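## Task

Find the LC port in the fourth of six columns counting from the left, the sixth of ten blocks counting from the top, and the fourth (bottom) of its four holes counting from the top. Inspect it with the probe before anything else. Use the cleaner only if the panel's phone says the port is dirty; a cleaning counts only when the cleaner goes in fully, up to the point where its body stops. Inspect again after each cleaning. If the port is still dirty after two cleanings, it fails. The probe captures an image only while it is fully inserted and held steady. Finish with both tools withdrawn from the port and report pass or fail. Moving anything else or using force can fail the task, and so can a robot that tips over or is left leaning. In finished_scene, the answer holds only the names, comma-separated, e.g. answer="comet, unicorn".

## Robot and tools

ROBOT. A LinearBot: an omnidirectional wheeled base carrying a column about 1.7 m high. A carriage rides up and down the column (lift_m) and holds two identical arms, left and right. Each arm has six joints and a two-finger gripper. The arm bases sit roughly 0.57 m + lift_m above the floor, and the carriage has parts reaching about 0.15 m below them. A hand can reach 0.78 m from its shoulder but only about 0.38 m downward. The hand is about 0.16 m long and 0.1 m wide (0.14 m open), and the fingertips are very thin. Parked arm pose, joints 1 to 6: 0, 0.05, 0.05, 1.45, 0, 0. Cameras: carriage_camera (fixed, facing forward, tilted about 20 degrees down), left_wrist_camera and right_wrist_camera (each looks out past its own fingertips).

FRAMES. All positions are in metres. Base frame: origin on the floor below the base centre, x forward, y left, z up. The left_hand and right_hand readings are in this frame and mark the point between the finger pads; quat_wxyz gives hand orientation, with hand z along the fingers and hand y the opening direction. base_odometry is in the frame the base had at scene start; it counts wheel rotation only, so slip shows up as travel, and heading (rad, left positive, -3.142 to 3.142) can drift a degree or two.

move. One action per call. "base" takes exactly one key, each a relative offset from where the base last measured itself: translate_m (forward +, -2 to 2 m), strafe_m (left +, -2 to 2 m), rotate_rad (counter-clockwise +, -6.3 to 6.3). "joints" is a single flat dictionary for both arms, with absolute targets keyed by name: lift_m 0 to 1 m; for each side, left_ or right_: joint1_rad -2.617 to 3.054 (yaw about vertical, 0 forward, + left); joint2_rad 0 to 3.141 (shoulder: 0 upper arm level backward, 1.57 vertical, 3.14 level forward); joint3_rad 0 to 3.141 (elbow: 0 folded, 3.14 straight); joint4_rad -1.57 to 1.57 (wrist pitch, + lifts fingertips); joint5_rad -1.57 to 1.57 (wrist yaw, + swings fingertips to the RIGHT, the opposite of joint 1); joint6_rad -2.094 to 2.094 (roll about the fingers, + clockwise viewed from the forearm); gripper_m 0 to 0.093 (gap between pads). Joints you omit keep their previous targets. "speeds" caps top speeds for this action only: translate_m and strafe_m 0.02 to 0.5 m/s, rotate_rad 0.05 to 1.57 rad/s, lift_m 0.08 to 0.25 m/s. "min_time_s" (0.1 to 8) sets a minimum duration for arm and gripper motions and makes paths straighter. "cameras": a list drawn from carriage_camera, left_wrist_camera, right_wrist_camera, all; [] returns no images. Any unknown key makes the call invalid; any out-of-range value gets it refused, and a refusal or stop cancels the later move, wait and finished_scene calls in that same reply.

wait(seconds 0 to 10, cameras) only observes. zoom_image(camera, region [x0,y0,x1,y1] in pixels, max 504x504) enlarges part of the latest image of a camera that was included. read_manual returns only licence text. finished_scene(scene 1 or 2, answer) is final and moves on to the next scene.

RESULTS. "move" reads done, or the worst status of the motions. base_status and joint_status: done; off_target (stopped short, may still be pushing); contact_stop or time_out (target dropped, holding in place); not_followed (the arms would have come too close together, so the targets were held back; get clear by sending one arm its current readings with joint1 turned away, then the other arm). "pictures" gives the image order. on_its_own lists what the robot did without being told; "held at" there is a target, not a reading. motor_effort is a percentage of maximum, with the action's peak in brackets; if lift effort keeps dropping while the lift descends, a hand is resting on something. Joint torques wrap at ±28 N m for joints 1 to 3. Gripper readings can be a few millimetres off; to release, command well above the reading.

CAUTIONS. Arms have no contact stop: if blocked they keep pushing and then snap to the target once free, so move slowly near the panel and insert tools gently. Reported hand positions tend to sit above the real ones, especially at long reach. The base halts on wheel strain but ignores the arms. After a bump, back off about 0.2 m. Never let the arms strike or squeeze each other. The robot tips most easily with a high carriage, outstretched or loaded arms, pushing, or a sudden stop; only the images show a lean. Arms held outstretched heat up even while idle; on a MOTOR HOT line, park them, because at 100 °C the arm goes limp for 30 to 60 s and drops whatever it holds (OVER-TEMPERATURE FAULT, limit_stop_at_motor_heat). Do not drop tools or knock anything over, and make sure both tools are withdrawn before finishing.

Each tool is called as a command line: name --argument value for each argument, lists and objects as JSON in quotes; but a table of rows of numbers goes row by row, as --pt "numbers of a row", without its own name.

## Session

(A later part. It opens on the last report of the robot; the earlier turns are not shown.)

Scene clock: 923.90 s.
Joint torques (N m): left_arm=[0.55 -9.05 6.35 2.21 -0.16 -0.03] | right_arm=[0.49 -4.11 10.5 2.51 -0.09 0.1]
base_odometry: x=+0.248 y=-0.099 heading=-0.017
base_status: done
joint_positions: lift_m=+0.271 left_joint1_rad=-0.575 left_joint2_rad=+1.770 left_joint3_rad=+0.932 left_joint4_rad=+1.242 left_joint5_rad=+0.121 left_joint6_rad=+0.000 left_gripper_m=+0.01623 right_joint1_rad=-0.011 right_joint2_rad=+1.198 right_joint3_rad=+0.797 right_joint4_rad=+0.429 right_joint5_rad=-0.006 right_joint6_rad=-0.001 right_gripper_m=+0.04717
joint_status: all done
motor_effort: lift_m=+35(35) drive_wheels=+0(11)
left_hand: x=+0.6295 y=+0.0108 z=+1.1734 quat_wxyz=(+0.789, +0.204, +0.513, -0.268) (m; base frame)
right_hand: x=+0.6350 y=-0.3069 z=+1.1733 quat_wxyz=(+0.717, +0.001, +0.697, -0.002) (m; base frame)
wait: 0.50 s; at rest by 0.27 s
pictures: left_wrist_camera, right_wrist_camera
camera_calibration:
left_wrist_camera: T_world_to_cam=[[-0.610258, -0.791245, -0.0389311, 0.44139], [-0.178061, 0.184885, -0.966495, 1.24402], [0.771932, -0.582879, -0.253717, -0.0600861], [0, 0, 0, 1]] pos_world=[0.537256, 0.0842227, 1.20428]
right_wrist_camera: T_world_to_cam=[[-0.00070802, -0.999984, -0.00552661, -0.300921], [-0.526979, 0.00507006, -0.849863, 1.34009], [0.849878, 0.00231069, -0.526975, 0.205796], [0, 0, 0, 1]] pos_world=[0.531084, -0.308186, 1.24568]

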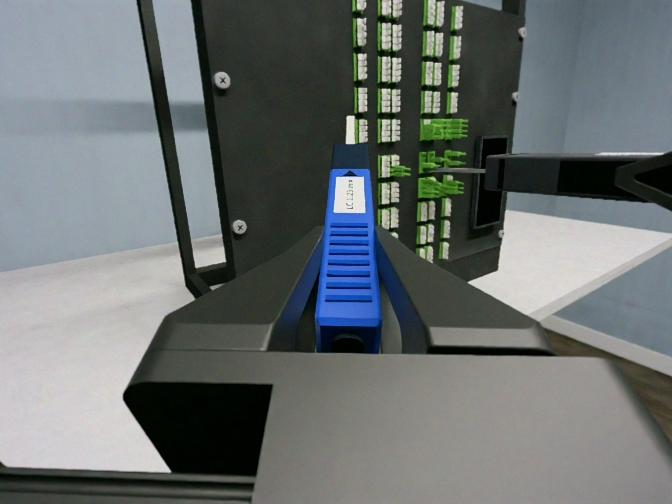

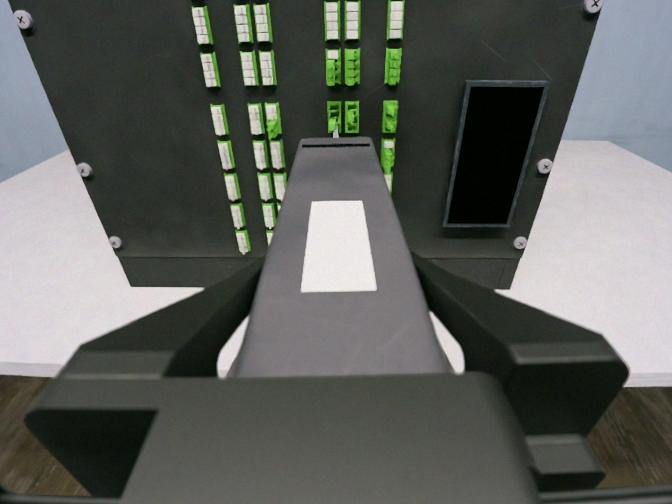

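move --base '{"translate_m":-0.004}' --speeds '{"translate_m":0.02}' --cameras '[]'

move --base '{"strafe_m":0.0025}' --speeds '{"strafe_m":0.02}' --cameras '[]'

move --base '{"translate_m":0.003}' --speeds '{"translate_m":0.02}' --cameras '[]'

wait --seconds 0.5 --cameras '["left_wrist_camera","right_wrist_camera"]'

zoom_image --camera "right_wrist_camera" --region '[320, 103, 350, 133]'

zoom_image --camera "left_wrist_camera" --region '[405, 150, 435, 180]'

Scene clock: 932.20 s.
Joint torques (N m): left_arm=[0.65 -9.16 6.45 2.15 -0.16 -0.03] | right_arm=[0.47 -4.14 10.47 2.56 -0.09 0.09]
move: done
base_odometry: x=+0.244 y=-0.099 heading=-0.017
base_status: done
joint_positions: lift_m=+0.271 left_joint1_rad=-0.575 left_joint2_rad=+1.770 left_joint3_rad=+0.932 left_joint4_rad=+1.242 left_joint5_rad=+0.121 left_joint6_rad=+0.000 left_gripper_m=+0.01623 right_joint1_rad=-0.011 right_joint2_rad=+1.198 right_joint3_rad=+0.797 right_joint4_rad=+0.429 right_joint5_rad=-0.006 right_joint6_rad=-0.001 right_gripper_m=+0.04717
joint_status: not commanded
motor_effort: lift_m=+35(35) drive_wheels=-2(13)
left_hand: x=+0.6295 y=+0.0108 z=+1.1735 quat_wxyz=(+0.789, +0.204, +0.513, -0.268) (m; base frame)
right_hand: x=+0.6350 y=-0.3069 z=+1.1733 quat_wxyz=(+0.717, +0.001, +0.697, -0.002) (m; base frame)
pictures: none
No camera images: "cameras" was empty.

Scene clock: 932.80 s.
Joint torques (N m): left_arm=[0.42 -8.96 6.58 2.12 -0.15 -0.03] | right_arm=[0.57 -4.15 10.52 2.54 -0.08 0.08]
move: done
base_odometry: x=+0.244 y=-0.096 heading=-0.017
base_status: done
joint_positions: lift_m=+0.271 left_joint1_rad=-0.575 left_joint2_rad=+1.770 left_joint3_rad=+0.932 left_joint4_rad=+1.242 left_joint5_rad=+0.120 left_joint6_rad=+0.000 left_gripper_m=+0.01623 right_joint1_rad=-0.011 right_joint2_rad=+1.198 right_joint3_rad=+0.797 right_joint4_rad=+0.429 right_joint5_rad=-0.007 right_joint6_rad=-0.001 right_gripper_m=+0.04717
joint_status: not commanded
motor_effort: lift_m=+35(35) drive_wheels=-6(12)
left_hand: x=+0.6297 y=+0.0110 z=+1.1735 quat_wxyz=(+0.790, +0.204, +0.513, -0.268) (m; base frame)
right_hand: x=+0.6350 y=-0.3069 z=+1.1733 quat_wxyz=(+0.717, +0.001, +0.697, -0.002) (m; base frame)
pictures: none
No camera images: "cameras" was empty.

Scene clock: 933.43 s.
Joint torques (N m): left_arm=[0.49 -9.13 6.48 2.14 -0.15 -0.03] | right_arm=[0.47 -4.21 10.52 2.54 -0.08 0.08]
move: done
base_odometry: x=+0.247 y=-0.097 heading=-0.018
base_status: done
joint_positions: lift_m=+0.271 left_joint1_rad=-0.574 left_joint2_rad=+1.770 left_joint3_rad=+0.932 left_joint4_rad=+1.242 left_joint5_rad=+0.119 left_joint6_rad=+0.000 left_gripper_m=+0.01623 right_joint1_rad=-0.011 right_joint2_rad=+1.198 right_joint3_rad=+0.797 right_joint4_rad=+0.429 right_joint5_rad=-0.007 right_joint6_rad=-0.001 right_gripper_m=+0.04717
joint_status: not commanded
motor_effort: lift_m=+35(35) drive_wheels=+2(11)
left_hand: x=+0.6299 y=+0.0112 z=+1.1735 quat_wxyz=(+0.790, +0.204, +0.513, -0.267) (m; base frame)
right_hand: x=+0.6350 y=-0.3069 z=+1.1732 quat_wxyz=(+0.717, +0.001, +0.697, -0.002) (m; base frame)
pictures: none
No camera images: "cameras" was empty.

Scene clock: 933.93 s.
Joint torques (N m): left_arm=[0.46 -8.95 6.42 2.14 -0.15 -0.03] | right_arm=[0.49 -4.08 10.52 2.56 -0.09 0.1]
base_odometry: x=+0.247 y=-0.097 heading=-0.018
base_status: done
joint_positions: lift_m=+0.271 left_joint1_rad=-0.574 left_joint2_rad=+1.770 left_joint3_rad=+0.932 left_joint4_rad=+1.242 left_joint5_rad=+0.119 left_joint6_rad=+0.000 left_gripper_m=+0.01623 right_joint1_rad=-0.011 right_joint2_rad=+1.198 right_joint3_rad=+0.797 right_joint4_rad=+0.429 right_joint5_rad=-0.007 right_joint6_rad=-0.001 right_gripper_m=+0.04717
joint_status: not commanded
motor_effort: lift_m=+35(35) drive_wheels=+2(11)
left_hand: x=+0.6299 y=+0.0112 z=+1.1735 quat_wxyz=(+0.790, +0.204, +0.513, -0.267) (m; base frame)
right_hand: x=+0.6350 y=-0.3069 z=+1.1732 quat_wxyz=(+0.717, +0.001, +0.697, -0.002) (m; base frame)
wait: 0.50 s; at rest by 0.27 s
pictures: left_wrist_camera, right_wrist_camera
camera_calibration:
left_wrist_camera: T_world_to_cam=[[-0.608851, -0.792348, -0.0385431, 0.440621], [-0.178281, 0.184014, -0.96662, 1.24435], [0.772992, -0.581656, -0.253297, -0.0612452], [0, 0, 0, 1]] pos_world=[0.537458, 0.084524, 1.20428]
right_wrist_camera: T_world_to_cam=[[-0.00034932, -0.999985, -0.00551308, -0.301131], [-0.527287, 0.00486858, -0.849673, 1.33987], [0.849687, 0.00261017, -0.527281, 0.206319], [0, 0, 0, 1]] pos_world=[0.531084, -0.308188, 1.24558]

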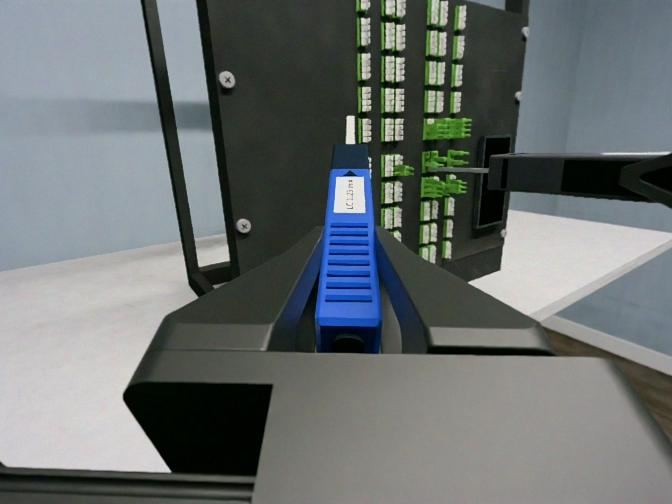

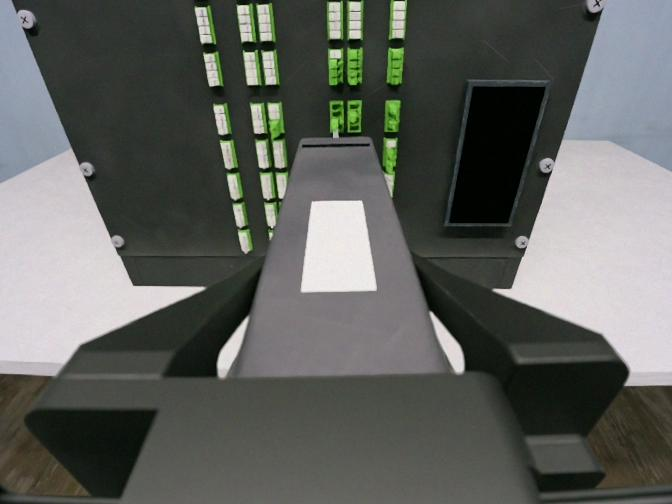

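Scaled by 16.800 from the camera's 672x504 image, which has a finer 960x720 frame.

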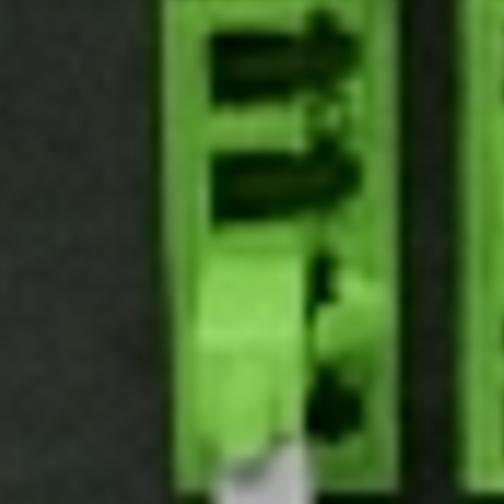

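Scaled by 16.800 from the camera's 672x504 image, which has a finer 960x720 frame.

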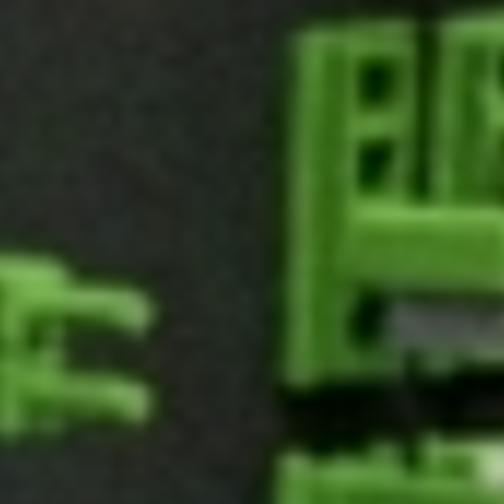

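move --joints '{"lift_m":0.2717}' --speeds '{"lift_m":0.08}' --cameras '[]'

move --base '{"translate_m":0.005}' --speeds '{"translate_m":0.02}' --cameras '[]'

wait --seconds 0.5 --cameras '["left_wrist_camera","right_wrist_camera"]'

zoom_image --camera "right_wrist_camera" --region '[320, 103, 350, 133]'

zoom_image --camera "left_wrist_camera" --region '[405, 150, 435, 180]'

Scene clock: 942.83 s.
Joint torques (N m): left_arm=[0.5 -9.01 6.56 2.13 -0.15 -0.03] | right_arm=[0.47 -4.27 10.69 2.53 -0.08 0.08]
move: done
base_odometry: x=+0.247 y=-0.097 heading=-0.018
base_status: not commanded
joint_positions: lift_m=+0.272 left_joint1_rad=-0.574 left_joint2_rad=+1.770 left_joint3_rad=+0.932 left_joint4_rad=+1.242 left_joint5_rad=+0.119 left_joint6_rad=+0.000 left_gripper_m=+0.01623 right_joint1_rad=-0.011 right_joint2_rad=+1.198 right_joint3_rad=+0.797 right_joint4_rad=+0.429 right_joint5_rad=-0.007 right_joint6_rad=-0.001 right_gripper_m=+0.04717
joint_status: all done
motor_effort: lift_m=+35(37) drive_wheels=+2(2)
left_hand: x=+0.6299 y=+0.0112 z=+1.1740 quat_wxyz=(+0.790, +0.204, +0.513, -0.267) (m; base frame)
right_hand: x=+0.6350 y=-0.3069 z=+1.1736 quat_wxyz=(+0.717, +0.001, +0.697, -0.002) (m; base frame)
pictures: none
No camera images: "cameras" was empty.

Scene clock: 943.47 s.
Joint torques (N m): left_arm=[0.51 -8.98 6.35 2.19 -0.15 -0.03] | right_arm=[0.5 -3.6 10.47 2.63 -0.08 0.09]
move: done
base_odometry: x=+0.252 y=-0.097 heading=-0.018
base_status: done
joint_positions: lift_m=+0.272 left_joint1_rad=-0.575 left_joint2_rad=+1.770 left_joint3_rad=+0.932 left_joint4_rad=+1.242 left_joint5_rad=+0.119 left_joint6_rad=+0.000 left_gripper_m=+0.01623 right_joint1_rad=-0.011 right_joint2_rad=+1.192 right_joint3_rad=+0.797 right_joint4_rad=+0.420 right_joint5_rad=-0.007 right_joint6_rad=-0.001 right_gripper_m=+0.04717
joint_status: not commanded
motor_effort: lift_m=+35(35) drive_wheels=+4(9)
left_hand: x=+0.6298 y=+0.0111 z=+1.1739 quat_wxyz=(+0.790, +0.204, +0.513, -0.268) (m; base frame)
right_hand: x=+0.6337 y=-0.3069 z=+1.1739 quat_wxyz=(+0.716, +0.001, +0.698, -0.002) (m; base frame)
pictures: none
No camera images: "cameras" was empty.

Scene clock: 943.97 s.
Joint torques (N m): left_arm=[0.55 -9.02 6.43 2.17 -0.15 -0.03] | right_arm=[0.47 -3.63 10.54 2.63 -0.08 0.09]
base_odometry: x=+0.252 y=-0.097 heading=-0.018
base_status: done
joint_positions: lift_m=+0.272 left_joint1_rad=-0.575 left_joint2_rad=+1.770 left_joint3_rad=+0.932 left_joint4_rad=+1.242 left_joint5_rad=+0.119 left_joint6_rad=+0.000 left_gripper_m=+0.01623 right_joint1_rad=-0.011 right_joint2_rad=+1.192 right_joint3_rad=+0.797 right_joint4_rad=+0.420 right_joint5_rad=-0.007 right_joint6_rad=-0.001 right_gripper_m=+0.04717
joint_status: not commanded
motor_effort: lift_m=+35(35) drive_wheels=+4(9)
left_hand: x=+0.6298 y=+0.0111 z=+1.1739 quat_wxyz=(+0.790, +0.204, +0.513, -0.268) (m; base frame)
right_hand: x=+0.6337 y=-0.3069 z=+1.1739 quat_wxyz=(+0.716, +0.001, +0.698, -0.002) (m; base frame)
wait: 0.50 s; at rest by 0.27 s
pictures: left_wrist_camera, right_wrist_camera
camera_calibration:
left_wrist_camera: T_world_to_cam=[[-0.609134, -0.792133, -0.0384931, 0.44063], [-0.178567, 0.184282, -0.966516, 1.24476], [0.772703, -0.581864, -0.253701, -0.0605423], [0, 0, 0, 1]] pos_world=[0.537457, 0.0844238, 1.20468]
right_wrist_camera: T_world_to_cam=[[-0.000366592, -0.999985, -0.00551268, -0.301117], [-0.529878, 0.0048694, -0.84806, 1.33956], [0.848074, 0.00261016, -0.529872, 0.211791], [0, 0, 0, 1]] pos_world=[0.530081, -0.308188, 1.24659]

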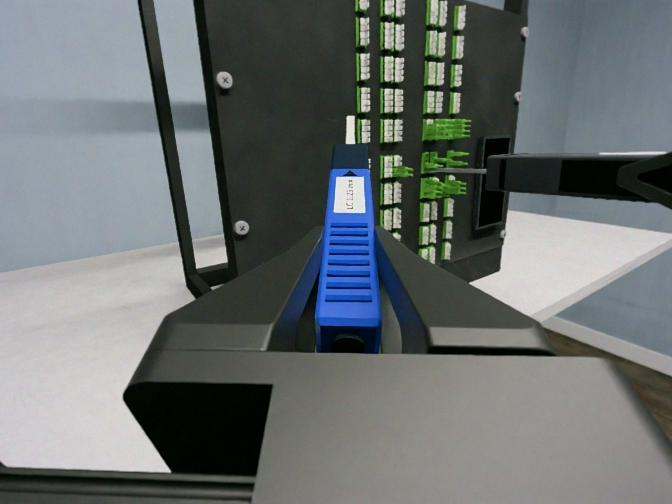

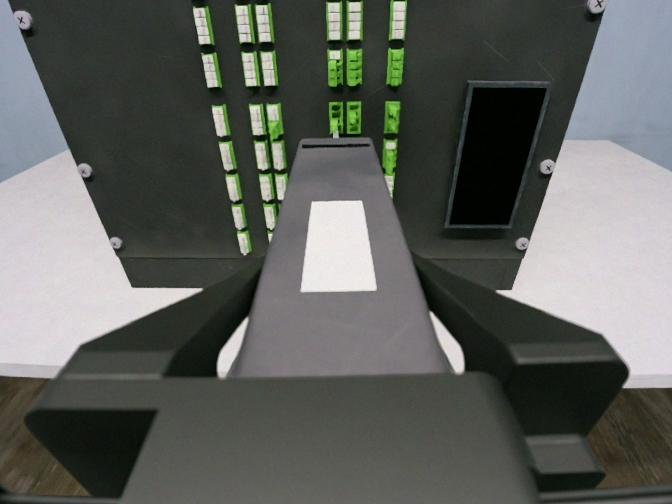

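Scaled by 16.800 from the camera's 672x504 image, which has a finer 960x720 frame.

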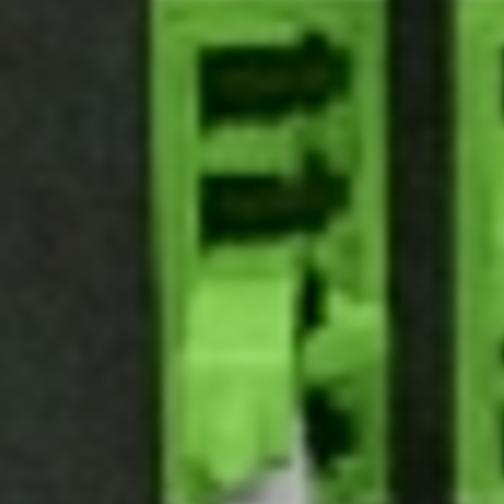

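Scaled by 16.800 from the camera's 672x504 image, which has a finer 960x720 frame.

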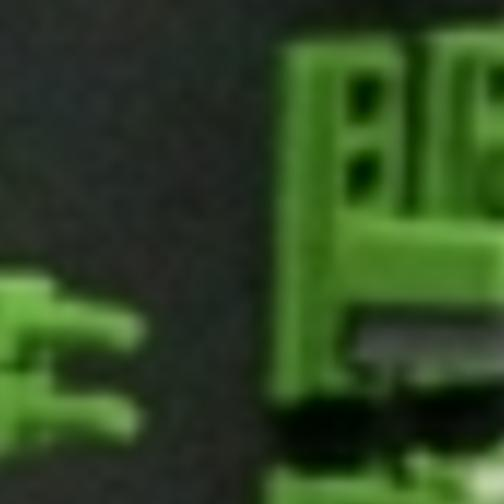

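zoom_image --camera "left_wrist_camera" --region '[415, 150, 445, 180]'

zoom_image --camera "left_wrist_camera" --region '[405, 140, 495, 200]'

Scaled by 16.800 from the camera's 672x504 image, which has a finer 960x720 frame.

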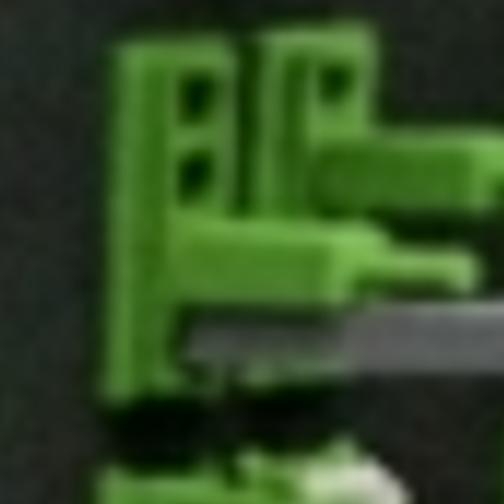

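Scaled by 5.600 from the camera's 672x504 image, which has a finer 960x720 frame.

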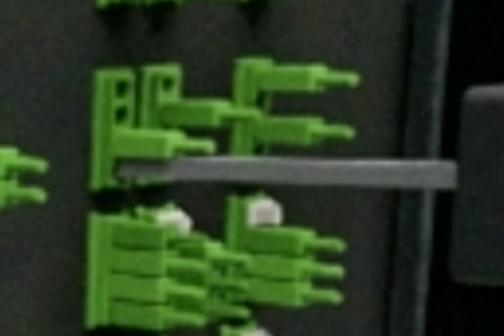

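move --base '{"translate_m":0.003}' --speeds '{"translate_m":0.02}' --cameras '[]'

wait --seconds 0.5 --cameras '["left_wrist_camera","right_wrist_camera"]'

zoom_image --camera "right_wrist_camera" --region '[320, 103, 350, 133]'

zoom_image --camera "left_wrist_camera" --region '[405, 150, 435, 180]'

Scene clock: 958.37 s.
Joint torques (N m): left_arm=[0.66 -8.94 6.32 2.17 -0.15 -0.03] | right_arm=[0.59 -2.65 10.55 2.78 -0.08 0.09]
move: done
base_odometry: x=+0.255 y=-0.097 heading=-0.019
base_status: done
joint_positions: lift_m=+0.272 left_joint1_rad=-0.575 left_joint2_rad=+1.770 left_joint3_rad=+0.932 left_joint4_rad=+1.242 left_joint5_rad=+0.119 left_joint6_rad=+0.000 left_gripper_m=+0.01623 right_joint1_rad=-0.011 right_joint2_rad=+1.179 right_joint3_rad=+0.797 right_joint4_rad=+0.405 right_joint5_rad=-0.007 right_joint6_rad=-0.001 right_gripper_m=+0.04717
joint_status: not commanded
motor_effort: lift_m=+35(35) drive_wheels=+4(11)
left_hand: x=+0.6298 y=+0.0111 z=+1.1739 quat_wxyz=(+0.790, +0.204, +0.513, -0.268) (m; base frame)
right_hand: x=+0.6311 y=-0.3068 z=+1.1751 quat_wxyz=(+0.715, +0.001, +0.699, -0.002) (m; base frame)
pictures: none
No camera images: "cameras" was empty.

Scene clock: 958.87 s.
Joint torques (N m): left_arm=[0.51 -9.01 6.45 2.15 -0.15 -0.03] | right_arm=[0.46 -2.63 10.52 2.77 -0.07 0.08]
base_odometry: x=+0.255 y=-0.097 heading=-0.019
base_status: done
joint_positions: lift_m=+0.272 left_joint1_rad=-0.575 left_joint2_rad=+1.770 left_joint3_rad=+0.932 left_joint4_rad=+1.242 left_joint5_rad=+0.119 left_joint6_rad=+0.000 left_gripper_m=+0.01623 right_joint1_rad=-0.011 right_joint2_rad=+1.179 right_joint3_rad=+0.797 right_joint4_rad=+0.405 right_joint5_rad=-0.007 right_joint6_rad=-0.001 right_gripper_m=+0.04717
joint_status: not commanded
motor_effort: lift_m=+35(35) drive_wheels=+4(11)
left_hand: x=+0.6298 y=+0.0111 z=+1.1739 quat_wxyz=(+0.790, +0.204, +0.513, -0.268) (m; base frame)
right_hand: x=+0.6311 y=-0.3068 z=+1.1751 quat_wxyz=(+0.715, +0.001, +0.699, -0.002) (m; base frame)
wait: 0.50 s; at rest by 0.27 s
pictures: left_wrist_camera, right_wrist_camera
camera_calibration:
left_wrist_camera: T_world_to_cam=[[-0.609134, -0.792133, -0.0384931, 0.44063], [-0.178567, 0.184282, -0.966516, 1.24476], [0.772703, -0.581864, -0.253701, -0.0605423], [0, 0, 0, 1]] pos_world=[0.537457, 0.0844238, 1.20468]
right_wrist_camera: T_world_to_cam=[[-0.000382173, -0.999985, -0.00551277, -0.301001], [-0.53216, 0.00487072, -0.84663, 1.33899], [0.846644, 0.00261011, -0.532153, 0.218231], [0, 0, 0, 1]] pos_world=[0.527678, -0.308088, 1.2481]

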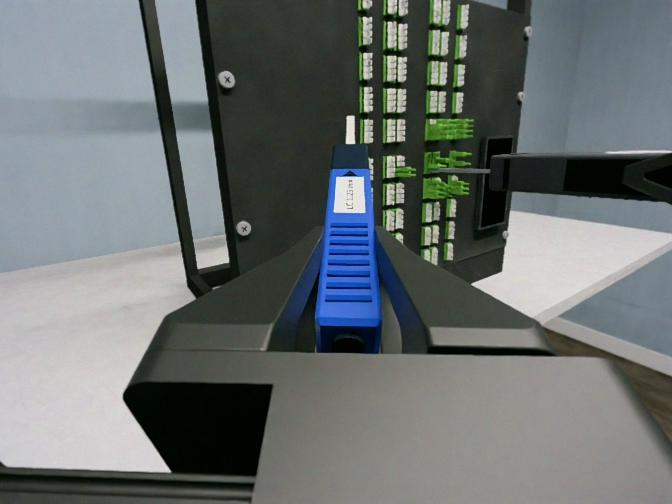

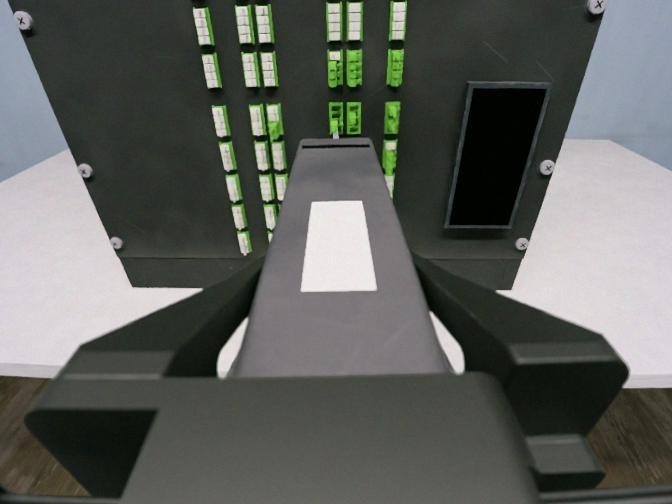

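Scaled by 16.800 from the camera's 672x504 image, which has a finer 960x720 frame.

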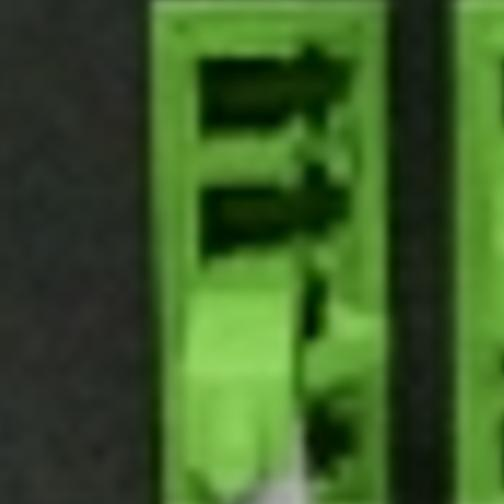

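Scaled by 16.800 from the camera's 672x504 image, which has a finer 960x720 frame.

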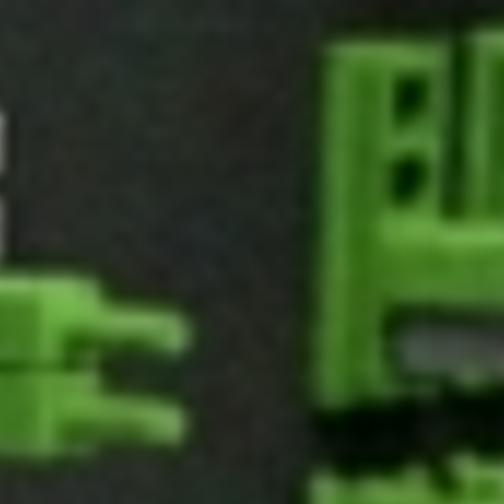

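move --base '{"translate_m":-0.008}' --joints '{"lift_m":0.2713,"right_joint2_rad":1.192}' --speeds '{"translate_m":0.03,"lift_m":0.08}' --cameras '[]'

move --base '{"translate_m":0.004}' --joints '{"right_joint2_rad":1.188}' --speeds '{"translate_m":0.02}' --cameras '[]'

wait --seconds 0.5 --cameras '["left_wrist_camera","right_wrist_camera"]'

zoom_image --camera "right_wrist_camera" --region '[320, 103, 350, 133]'

zoom_image --camera "left_wrist_camera" --region '[410, 150, 440, 180]'

Scene clock: 972.70 s.
Joint torques (N m): left_arm=[0.51 -8.91 6.46 2.16 -0.15 -0.03] | right_arm=[0.46 -3.54 10.43 2.63 -0.07 0.1]
move: done
base_odometry: x=+0.247 y=-0.097 heading=-0.019
base_status: done
joint_positions: lift_m=+0.271 left_joint1_rad=-0.575 left_joint2_rad=+1.770 left_joint3_rad=+0.932 left_joint4_rad=+1.241 left_joint5_rad=+0.119 left_joint6_rad=+0.000 left_gripper_m=+0.01623 right_joint1_rad=-0.011 right_joint2_rad=+1.194 right_joint3_rad=+0.797 right_joint4_rad=+0.422 right_joint5_rad=-0.007 right_joint6_rad=-0.001 right_gripper_m=+0.04717
joint_status: all done
motor_effort: lift_m=+35(35) drive_wheels=-1(11)
left_hand: x=+0.6298 y=+0.0110 z=+1.1734 quat_wxyz=(+0.789, +0.204, +0.514, -0.267) (m; base frame)
right_hand: x=+0.6340 y=-0.3069 z=+1.1735 quat_wxyz=(+0.716, +0.001, +0.698, -0.002) (m; base frame)
pictures: none
No camera images: "cameras" was empty.

Scene clock: 973.37 s.
Joint torques (N m): left_arm=[0.58 -9.01 6.39 2.19 -0.15 -0.03] | right_arm=[0.43 -3.88 10.56 2.6 -0.08 0.09]
move: done
base_odometry: x=+0.251 y=-0.097 heading=-0.019
base_status: done
joint_positions: lift_m=+0.271 left_joint1_rad=-0.575 left_joint2_rad=+1.770 left_joint3_rad=+0.932 left_joint4_rad=+1.241 left_joint5_rad=+0.119 left_joint6_rad=+0.000 left_gripper_m=+0.01623 right_joint1_rad=-0.011 right_joint2_rad=+1.194 right_joint3_rad=+0.797 right_joint4_rad=+0.422 right_joint5_rad=-0.007 right_joint6_rad=-0.001 right_gripper_m=+0.04717
joint_status: all done
motor_effort: lift_m=+35(35) drive_wheels=+0(9)
left_hand: x=+0.6298 y=+0.0110 z=+1.1735 quat_wxyz=(+0.789, +0.204, +0.514, -0.268) (m; base frame)
right_hand: x=+0.6340 y=-0.3069 z=+1.1736 quat_wxyz=(+0.716, +0.001, +0.698, -0.002) (m; base frame)
pictures: none
No camera images: "cameras" was empty.

Scene clock: 973.87 s.
Joint torques (N m): left_arm=[0.51 -8.99 6.49 2.19 -0.15 -0.03] | right_arm=[0.47 -3.84 10.51 2.61 -0.07 0.09]
base_odometry: x=+0.251 y=-0.097 heading=-0.019
base_status: done
joint_positions: lift_m=+0.271 left_joint1_rad=-0.575 left_joint2_rad=+1.770 left_joint3_rad=+0.932 left_joint4_rad=+1.241 left_joint5_rad=+0.119 left_joint6_rad=+0.000 left_gripper_m=+0.01623 right_joint1_rad=-0.011 right_joint2_rad=+1.194 right_joint3_rad=+0.797 right_joint4_rad=+0.422 right_joint5_rad=-0.007 right_joint6_rad=-0.001 right_gripper_m=+0.04717
joint_status: all done
motor_effort: lift_m=+35(35) drive_wheels=-3(9)
left_hand: x=+0.6298 y=+0.0110 z=+1.1735 quat_wxyz=(+0.789, +0.204, +0.514, -0.268) (m; base frame)
right_hand: x=+0.6340 y=-0.3069 z=+1.1736 quat_wxyz=(+0.716, +0.001, +0.698, -0.002) (m; base frame)
wait: 0.50 s; at rest by 0.27 s
pictures: left_wrist_camera, right_wrist_camera
camera_calibration:
left_wrist_camera: T_world_to_cam=[[-0.609189, -0.792092, -0.038454, 0.440598], [-0.178892, 0.184501, -0.966415, 1.2445], [0.772584, -0.58185, -0.254095, -0.060081], [0, 0, 0, 1]] pos_world=[0.537456, 0.084424, 1.20438]
right_wrist_camera: T_world_to_cam=[[-0.00036028, -0.999985, -0.00551239, -0.301123], [-0.528961, 0.00486864, -0.848632, 1.33955], [0.848646, 0.00261009, -0.528955, 0.20996], [0, 0, 0, 1]] pos_world=[0.530282, -0.308188, 1.24619]

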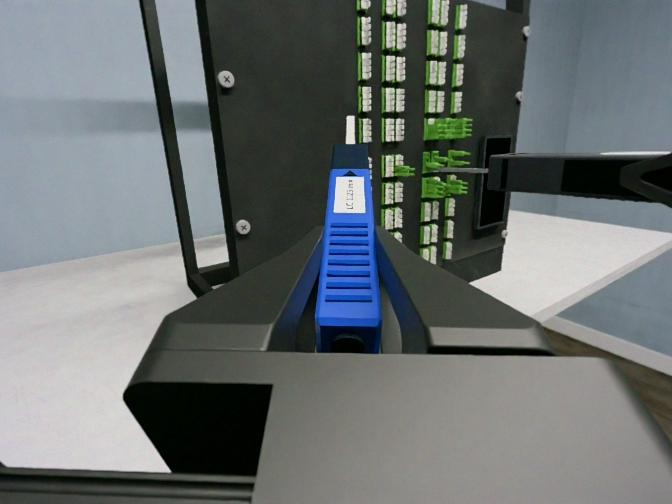

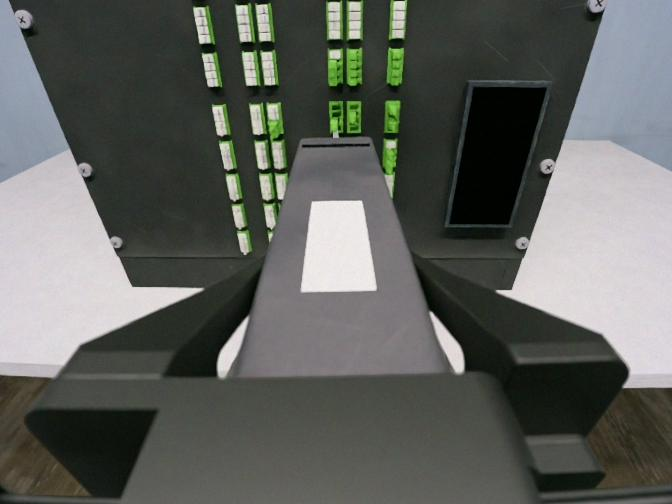

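Scaled by 16.800 from the camera's 672x504 image, which has a finer 960x720 frame.

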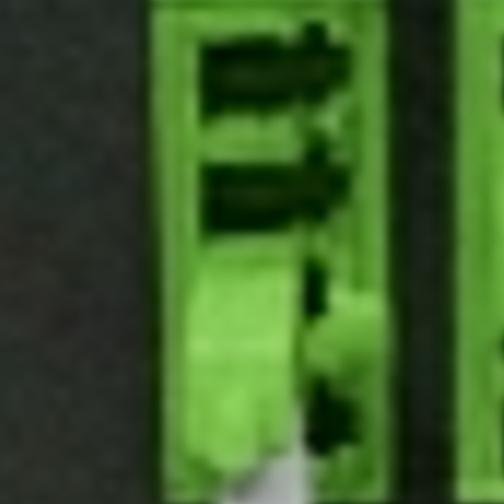

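Scaled by 16.800 from the camera's 672x504 image, which has a finer 960x720 frame.

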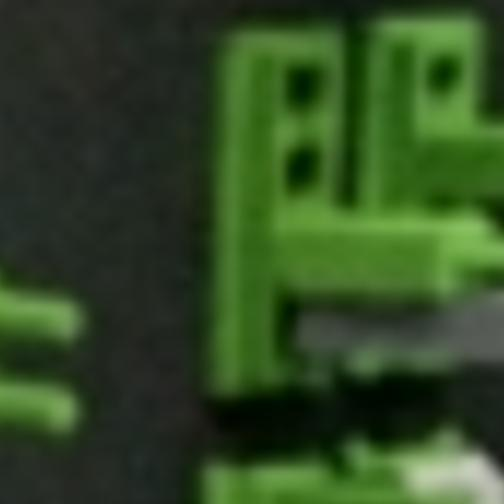

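move --base '{"translate_m":-0.004}' --joints '{"right_joint4_rad":0.522}' --speeds '{"translate_m":0.02}' --cameras '[]'

wait --seconds 0.5 --cameras '["left_wrist_camera","right_wrist_camera"]'

zoom_image --camera "right_wrist_camera" --region '[320, 103, 350, 133]'

zoom_image --camera "left_wrist_camera" --region '[410, 150, 440, 180]'

Scene clock: 986.03 s.
Joint torques (N m): left_arm=[0.51 -9.17 6.45 2.17 -0.15 -0.03] | right_arm=[0.44 -3.86 10.54 2.65 -0.08 0.08]
move: off_target
base_odometry: x=+0.247 y=-0.097 heading=-0.019
base_status: done
joint_positions: lift_m=+0.271 left_joint1_rad=-0.575 left_joint2_rad=+1.770 left_joint3_rad=+0.932 left_joint4_rad=+1.242 left_joint5_rad=+0.119 left_joint6_rad=+0.000 left_gripper_m=+0.01623 right_joint1_rad=-0.011 right_joint2_rad=+1.194 right_joint3_rad=+0.797 right_joint4_rad=+0.423 right_joint5_rad=-0.007 right_joint6_rad=-0.001 right_gripper_m=+0.04717
joint_status: right_joint4_rad off_target (ended at +0.423, target +0.522)
motor_effort: lift_m=+34(35) drive_wheels=-2(11)
left_hand: x=+0.6297 y=+0.0109 z=+1.1736 quat_wxyz=(+0.789, +0.204, +0.513, -0.268) (m; base frame)
right_hand: x=+0.6340 y=-0.3069 z=+1.1737 quat_wxyz=(+0.717, +0.001, +0.698, -0.002) (m; base frame)
pictures: none
No camera images: "cameras" was empty.

Scene clock: 986.53 s.
Joint torques (N m): left_arm=[0.58 -8.99 6.43 2.14 -0.15 -0.02] | right_arm=[0.5 -3.82 10.56 2.63 -0.08 0.09]
base_odometry: x=+0.247 y=-0.097 heading=-0.019
base_status: done
joint_positions: lift_m=+0.271 left_joint1_rad=-0.575 left_joint2_rad=+1.770 left_joint3_rad=+0.932 left_joint4_rad=+1.242 left_joint5_rad=+0.119 left_joint6_rad=+0.000 left_gripper_m=+0.01623 right_joint1_rad=-0.011 right_joint2_rad=+1.194 right_joint3_rad=+0.797 right_joint4_rad=+0.423 right_joint5_rad=-0.007 right_joint6_rad=-0.001 right_gripper_m=+0.04717
joint_status: right_joint4_rad off_target (ended at +0.423, target +0.522)
motor_effort: lift_m=+35(35) drive_wheels=-1(11)
left_hand: x=+0.6297 y=+0.0109 z=+1.1736 quat_wxyz=(+0.789, +0.204, +0.513, -0.268) (m; base frame)
right_hand: x=+0.6340 y=-0.3069 z=+1.1737 quat_wxyz=(+0.717, +0.001, +0.698, -0.002) (m; base frame)
wait: 0.50 s; at rest by 0.27 s
pictures: left_wrist_camera, right_wrist_camera
camera_calibration:
left_wrist_camera: T_world_to_cam=[[-0.609436, -0.791898, -0.0385396, 0.440677], [-0.178467, 0.184384, -0.966516, 1.24441], [0.772488, -0.582152, -0.253698, -0.0604636], [0, 0, 0, 1]] pos_world=[0.537356, 0.0843235, 1.20438]
right_wrist_camera: T_world_to_cam=[[-0.000357706, -0.999985, -0.00551249, -0.301123], [-0.528583, 0.00486852, -0.848867, 1.33973], [0.848881, 0.00261016, -0.528577, 0.209415], [0, 0, 0, 1]] pos_world=[0.530283, -0.308188, 1.24629]

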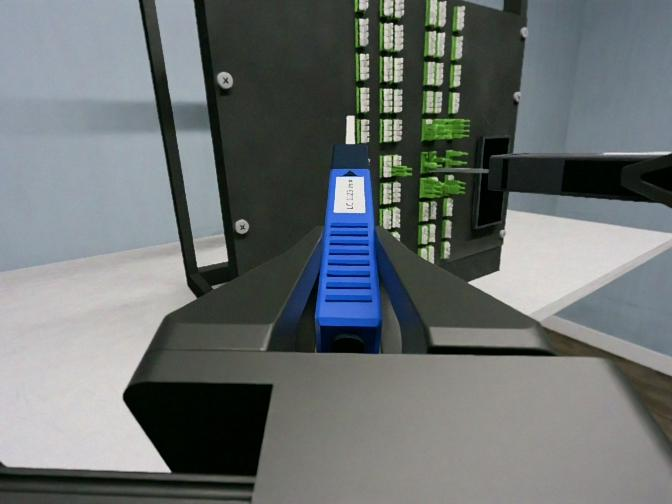

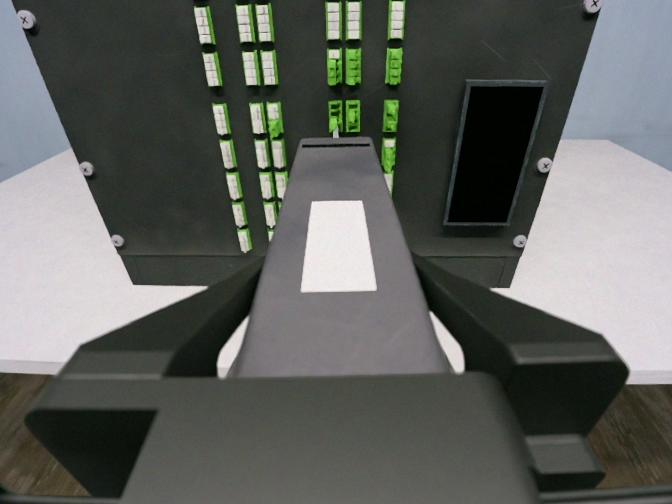

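Scaled by 16.800 from the camera's 672x504 image, which has a finer 960x720 frame.

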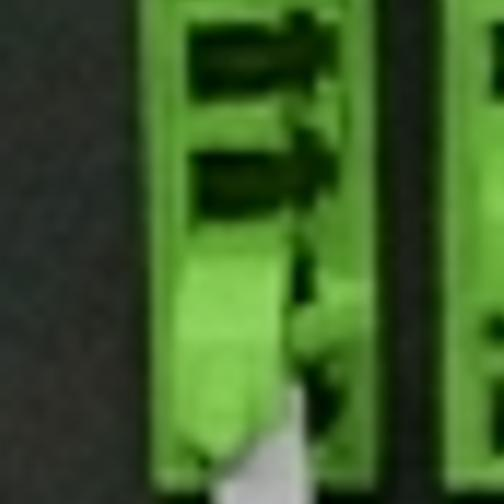

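Scaled by 16.800 from the camera's 672x504 image, which has a finer 960x720 frame.

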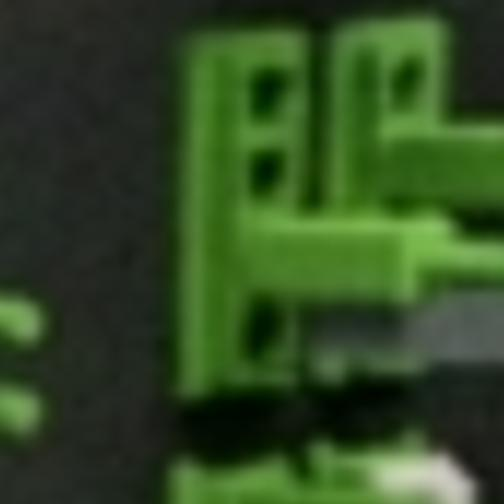

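move --joints '{"right_joint4_rad":0.53}' --cameras '[]'

move --base '{"translate_m":0.003}' --speeds '{"translate_m":0.02}' --cameras '[]'

wait --seconds 0.5 --cameras '["left_wrist_camera","right_wrist_camera"]'

zoom_image --camera "right_wrist_camera" --region '[320, 103, 350, 133]'

zoom_image --camera "left_wrist_camera" --region '[410, 150, 440, 180]'

Scene clock: 995.27 s.
Joint torques (N m): left_arm=[0.55 -9.01 6.45 2.15 -0.15 -0.03] | right_arm=[0.49 -3.84 10.52 2.69 -0.08 0.09]
move: off_target
base_odometry: x=+0.247 y=-0.097 heading=-0.019
base_status: not commanded
joint_positions: lift_m=+0.271 left_joint1_rad=-0.575 left_joint2_rad=+1.770 left_joint3_rad=+0.932 left_joint4_rad=+1.242 left_joint5_rad=+0.119 left_joint6_rad=+0.000 left_gripper_m=+0.01623 right_joint1_rad=-0.011 right_joint2_rad=+1.194 right_joint3_rad=+0.797 right_joint4_rad=+0.423 right_joint5_rad=-0.007 right_joint6_rad=-0.001 right_gripper_m=+0.04717
joint_status: right_joint4_rad off_target (ended at +0.423, target +0.530)
motor_effort: lift_m=+34(35) drive_wheels=-1(1)
left_hand: x=+0.6297 y=+0.0109 z=+1.1736 quat_wxyz=(+0.789, +0.204, +0.513, -0.268) (m; base frame)
right_hand: x=+0.6340 y=-0.3069 z=+1.1737 quat_wxyz=(+0.717, +0.001, +0.698, -0.002) (m; base frame)
pictures: none
No camera images: "cameras" was empty.

Scene clock: 996.00 s.
Joint torques (N m): left_arm=[0.72 -9.06 6.53 2.18 -0.15 -0.03] | right_arm=[0.54 -3.81 10.48 2.69 -0.08 0.09]
move: done
base_odometry: x=+0.250 y=-0.097 heading=-0.019
base_status: done
joint_positions: lift_m=+0.271 left_joint1_rad=-0.575 left_joint2_rad=+1.770 left_joint3_rad=+0.932 left_joint4_rad=+1.242 left_joint5_rad=+0.119 left_joint6_rad=+0.000 left_gripper_m=+0.01623 right_joint1_rad=-0.011 right_joint2_rad=+1.194 right_joint3_rad=+0.797 right_joint4_rad=+0.424 right_joint5_rad=-0.007 right_joint6_rad=-0.001 right_gripper_m=+0.04717
joint_status: not commanded
motor_effort: lift_m=+34(35) drive_wheels=-3(12)
left_hand: x=+0.6297 y=+0.0109 z=+1.1736 quat_wxyz=(+0.789, +0.204, +0.513, -0.268) (m; base frame)
right_hand: x=+0.6340 y=-0.3069 z=+1.1740 quat_wxyz=(+0.717, +0.001, +0.697, -0.002) (m; base frame)
pictures: none
No camera images: "cameras" was empty.

Scene clock: 996.50 s.
Joint torques (N m): left_arm=[0.54 -9.07 6.45 2.19 -0.15 -0.03] | right_arm=[0.49 -3.74 10.52 2.67 -0.07 0.09]
base_odometry: x=+0.250 y=-0.097 heading=-0.019
base_status: done
joint_positions: lift_m=+0.271 left_joint1_rad=-0.575 left_joint2_rad=+1.770 left_joint3_rad=+0.932 left_joint4_rad=+1.242 left_joint5_rad=+0.119 left_joint6_rad=+0.000 left_gripper_m=+0.01623 right_joint1_rad=-0.011 right_joint2_rad=+1.194 right_joint3_rad=+0.797 right_joint4_rad=+0.424 right_joint5_rad=-0.007 right_joint6_rad=-0.001 right_gripper_m=+0.04717
joint_status: not commanded
motor_effort: lift_m=+35(35) drive_wheels=-1(12)
left_hand: x=+0.6297 y=+0.0109 z=+1.1736 quat_wxyz=(+0.789, +0.204, +0.513, -0.268) (m; base frame)
right_hand: x=+0.6340 y=-0.3069 z=+1.1740 quat_wxyz=(+0.717, +0.001, +0.697, -0.002) (m; base frame)
wait: 0.50 s; at rest by 0.27 s
pictures: left_wrist_camera, right_wrist_camera
camera_calibration:
left_wrist_camera: T_world_to_cam=[[-0.609436, -0.791898, -0.0385396, 0.440677], [-0.178467, 0.184384, -0.966516, 1.24441], [0.772488, -0.582152, -0.253698, -0.0604636], [0, 0, 0, 1]] pos_world=[0.537356, 0.0843235, 1.20438]
right_wrist_camera: T_world_to_cam=[[-0.0003519, -0.999985, -0.005513, -0.301125], [-0.527665, 0.00486871, -0.849438, 1.33998], [0.849452, 0.0026101, -0.527659, 0.208103], [0, 0, 0, 1]] pos_world=[0.530184, -0.308188, 1.24638]

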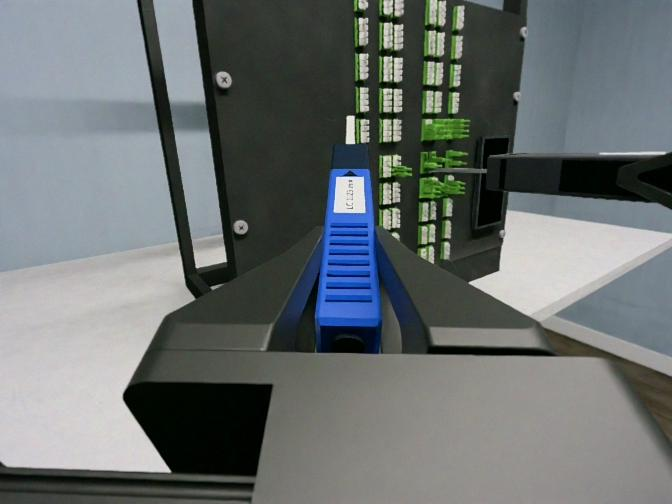

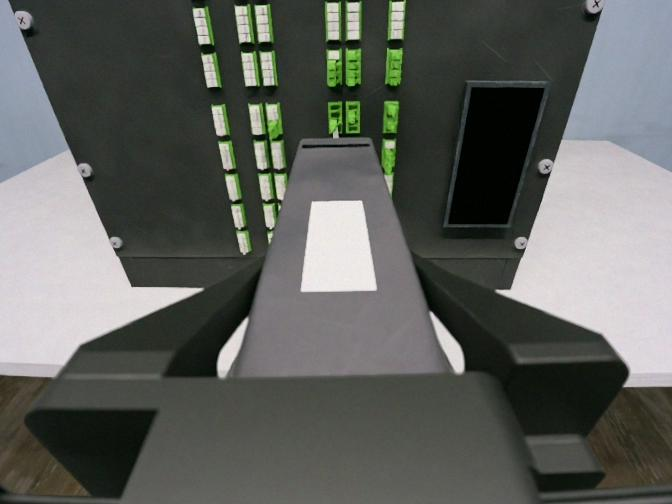

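Scaled by 16.800 from the camera's 672x504 image, which has a finer 960x720 frame.

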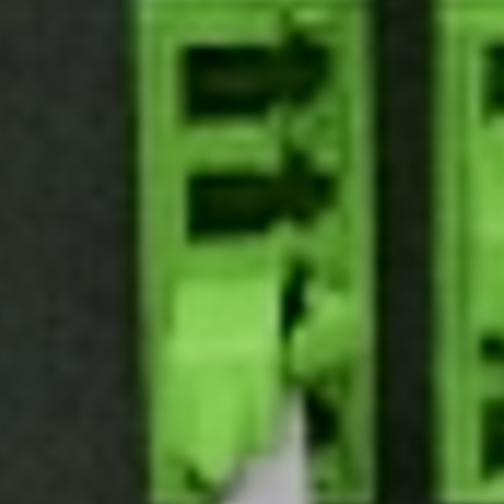

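Scaled by 16.800 from the camera's 672x504 image, which has a finer 960x720 frame.

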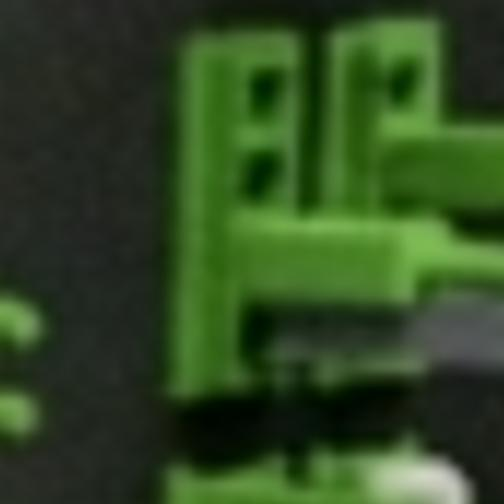

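move --joints '{"right_joint5_rad":-0.0215}' --cameras '[]'

move --joints '{"right_joint5_rad":-0.012}' --cameras '[]'

wait --seconds 0.5 --cameras '["left_wrist_camera","right_wrist_camera"]'

zoom_image --camera "right_wrist_camera" --region '[320, 103, 350, 133]'

zoom_image --camera "left_wrist_camera" --region '[410, 150, 440, 180]'

Scene clock: 1003.40 s.
Joint torques (N m): left_arm=[0.57 -9.01 6.45 2.15 -0.15 -0.03] | right_arm=[0.47 -3.81 10.54 2.68 -0.2 0.09]
move: done
base_odometry: x=+0.250 y=-0.097 heading=-0.019
base_status: not commanded
joint_positions: lift_m=+0.271 left_joint1_rad=-0.575 left_joint2_rad=+1.770 left_joint3_rad=+0.932 left_joint4_rad=+1.242 left_joint5_rad=+0.119 left_joint6_rad=+0.000 left_gripper_m=+0.01623 right_joint1_rad=-0.011 right_joint2_rad=+1.194 right_joint3_rad=+0.797 right_joint4_rad=+0.424 right_joint5_rad=-0.009 right_joint6_rad=-0.001 right_gripper_m=+0.04717
joint_status: all done
motor_effort: lift_m=+35(35) drive_wheels=-1(1)
left_hand: x=+0.6297 y=+0.0109 z=+1.1736 quat_wxyz=(+0.789, +0.204, +0.513, -0.268) (m; base frame)
right_hand: x=+0.6340 y=-0.3064 z=+1.1740 quat_wxyz=(+0.717, +0.000, +0.697, -0.001) (m; base frame)
pictures: none
No camera images: "cameras" was empty.

Scene clock: 1003.70 s.
Joint torques (N m): left_arm=[0.57 -9.01 6.45 2.15 -0.15 -0.03] | right_arm=[0.46 -3.82 10.52 2.69 -0.09 0.09]
move: done
base_odometry: x=+0.250 y=-0.097 heading=-0.019
base_status: not commanded
joint_positions: lift_m=+0.271 left_joint1_rad=-0.575 left_joint2_rad=+1.770 left_joint3_rad=+0.932 left_joint4_rad=+1.242 left_joint5_rad=+0.119 left_joint6_rad=+0.000 left_gripper_m=+0.01623 right_joint1_rad=-0.011 right_joint2_rad=+1.194 right_joint3_rad=+0.797 right_joint4_rad=+0.424 right_joint5_rad=-0.009 right_joint6_rad=-0.001 right_gripper_m=+0.04717
joint_status: all done
motor_effort: lift_m=+35(35) drive_wheels=-1(1)
left_hand: x=+0.6297 y=+0.0109 z=+1.1736 quat_wxyz=(+0.789, +0.204, +0.513, -0.268) (m; base frame)
right_hand: x=+0.6340 y=-0.3064 z=+1.1740 quat_wxyz=(+0.717, +0.000, +0.697, -0.001) (m; base frame)
pictures: none
No camera images: "cameras" was empty.

Scene clock: 1004.20 s.
Joint torques (N m): left_arm=[0.55 -9.01 6.45 2.15 -0.15 -0.03] | right_arm=[0.5 -3.84 10.5 2.69 -0.1 0.09]
base_odometry: x=+0.250 y=-0.097 heading=-0.019
base_status: not commanded
joint_positions: lift_m=+0.271 left_joint1_rad=-0.575 left_joint2_rad=+1.770 left_joint3_rad=+0.932 left_joint4_rad=+1.242 left_joint5_rad=+0.119 left_joint6_rad=+0.000 left_gripper_m=+0.01623 right_joint1_rad=-0.011 right_joint2_rad=+1.194 right_joint3_rad=+0.797 right_joint4_rad=+0.424 right_joint5_rad=-0.009 right_joint6_rad=-0.001 right_gripper_m=+0.04717
joint_status: all done
motor_effort: lift_m=+35(35) drive_wheels=-1(1)
left_hand: x=+0.6297 y=+0.0109 z=+1.1736 quat_wxyz=(+0.789, +0.204, +0.513, -0.268) (m; base frame)
right_hand: x=+0.6340 y=-0.3064 z=+1.1740 quat_wxyz=(+0.717, +0.000, +0.697, -0.001) (m; base frame)
wait: 0.50 s; at rest by 0.27 s
pictures: left_wrist_camera, right_wrist_camera
camera_calibration:
left_wrist_camera: T_world_to_cam=[[-0.609436, -0.791898, -0.0385396, 0.440677], [-0.178467, 0.184384, -0.966516, 1.24441], [0.772488, -0.582152, -0.253698, -0.0604636], [0, 0, 0, 1]] pos_world=[0.537356, 0.0843235, 1.20438]
right_wrist_camera: T_world_to_cam=[[0.00230781, -0.999983, -0.00539274, -0.302496], [-0.527673, 0.0033631, -0.849441, 1.33953], [0.849445, 0.00480595, -0.527656, 0.208775], [0, 0, 0, 1]] pos_world=[0.530189, -0.307999, 1.24638]

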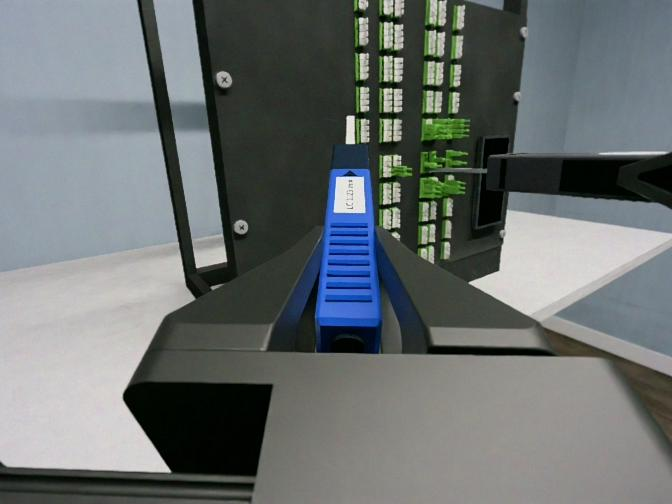

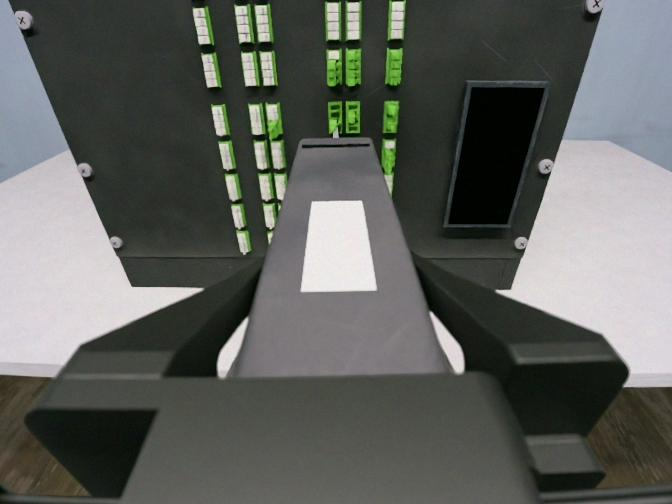

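Scaled by 16.800 from the camera's 672x504 image, which has a finer 960x720 frame.

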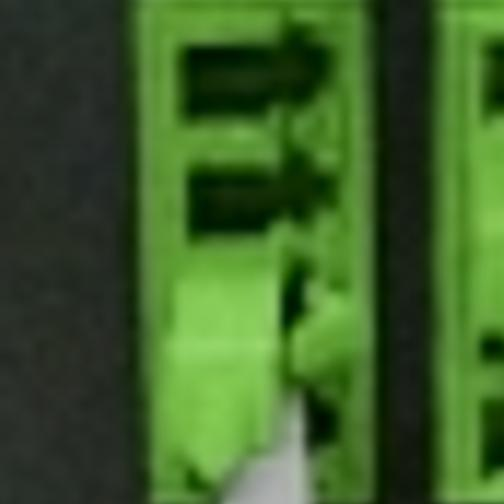

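Scaled by 16.800 from the camera's 672x504 image, which has a finer 960x720 frame.

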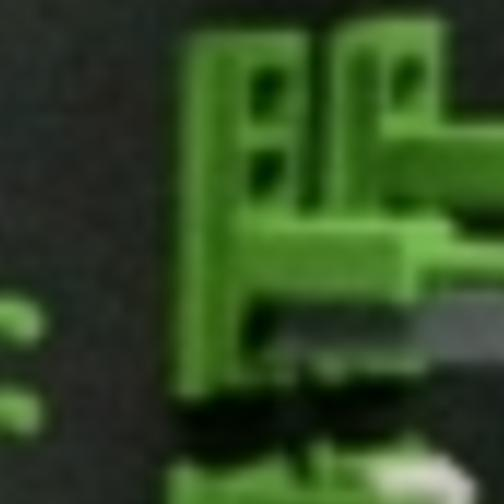

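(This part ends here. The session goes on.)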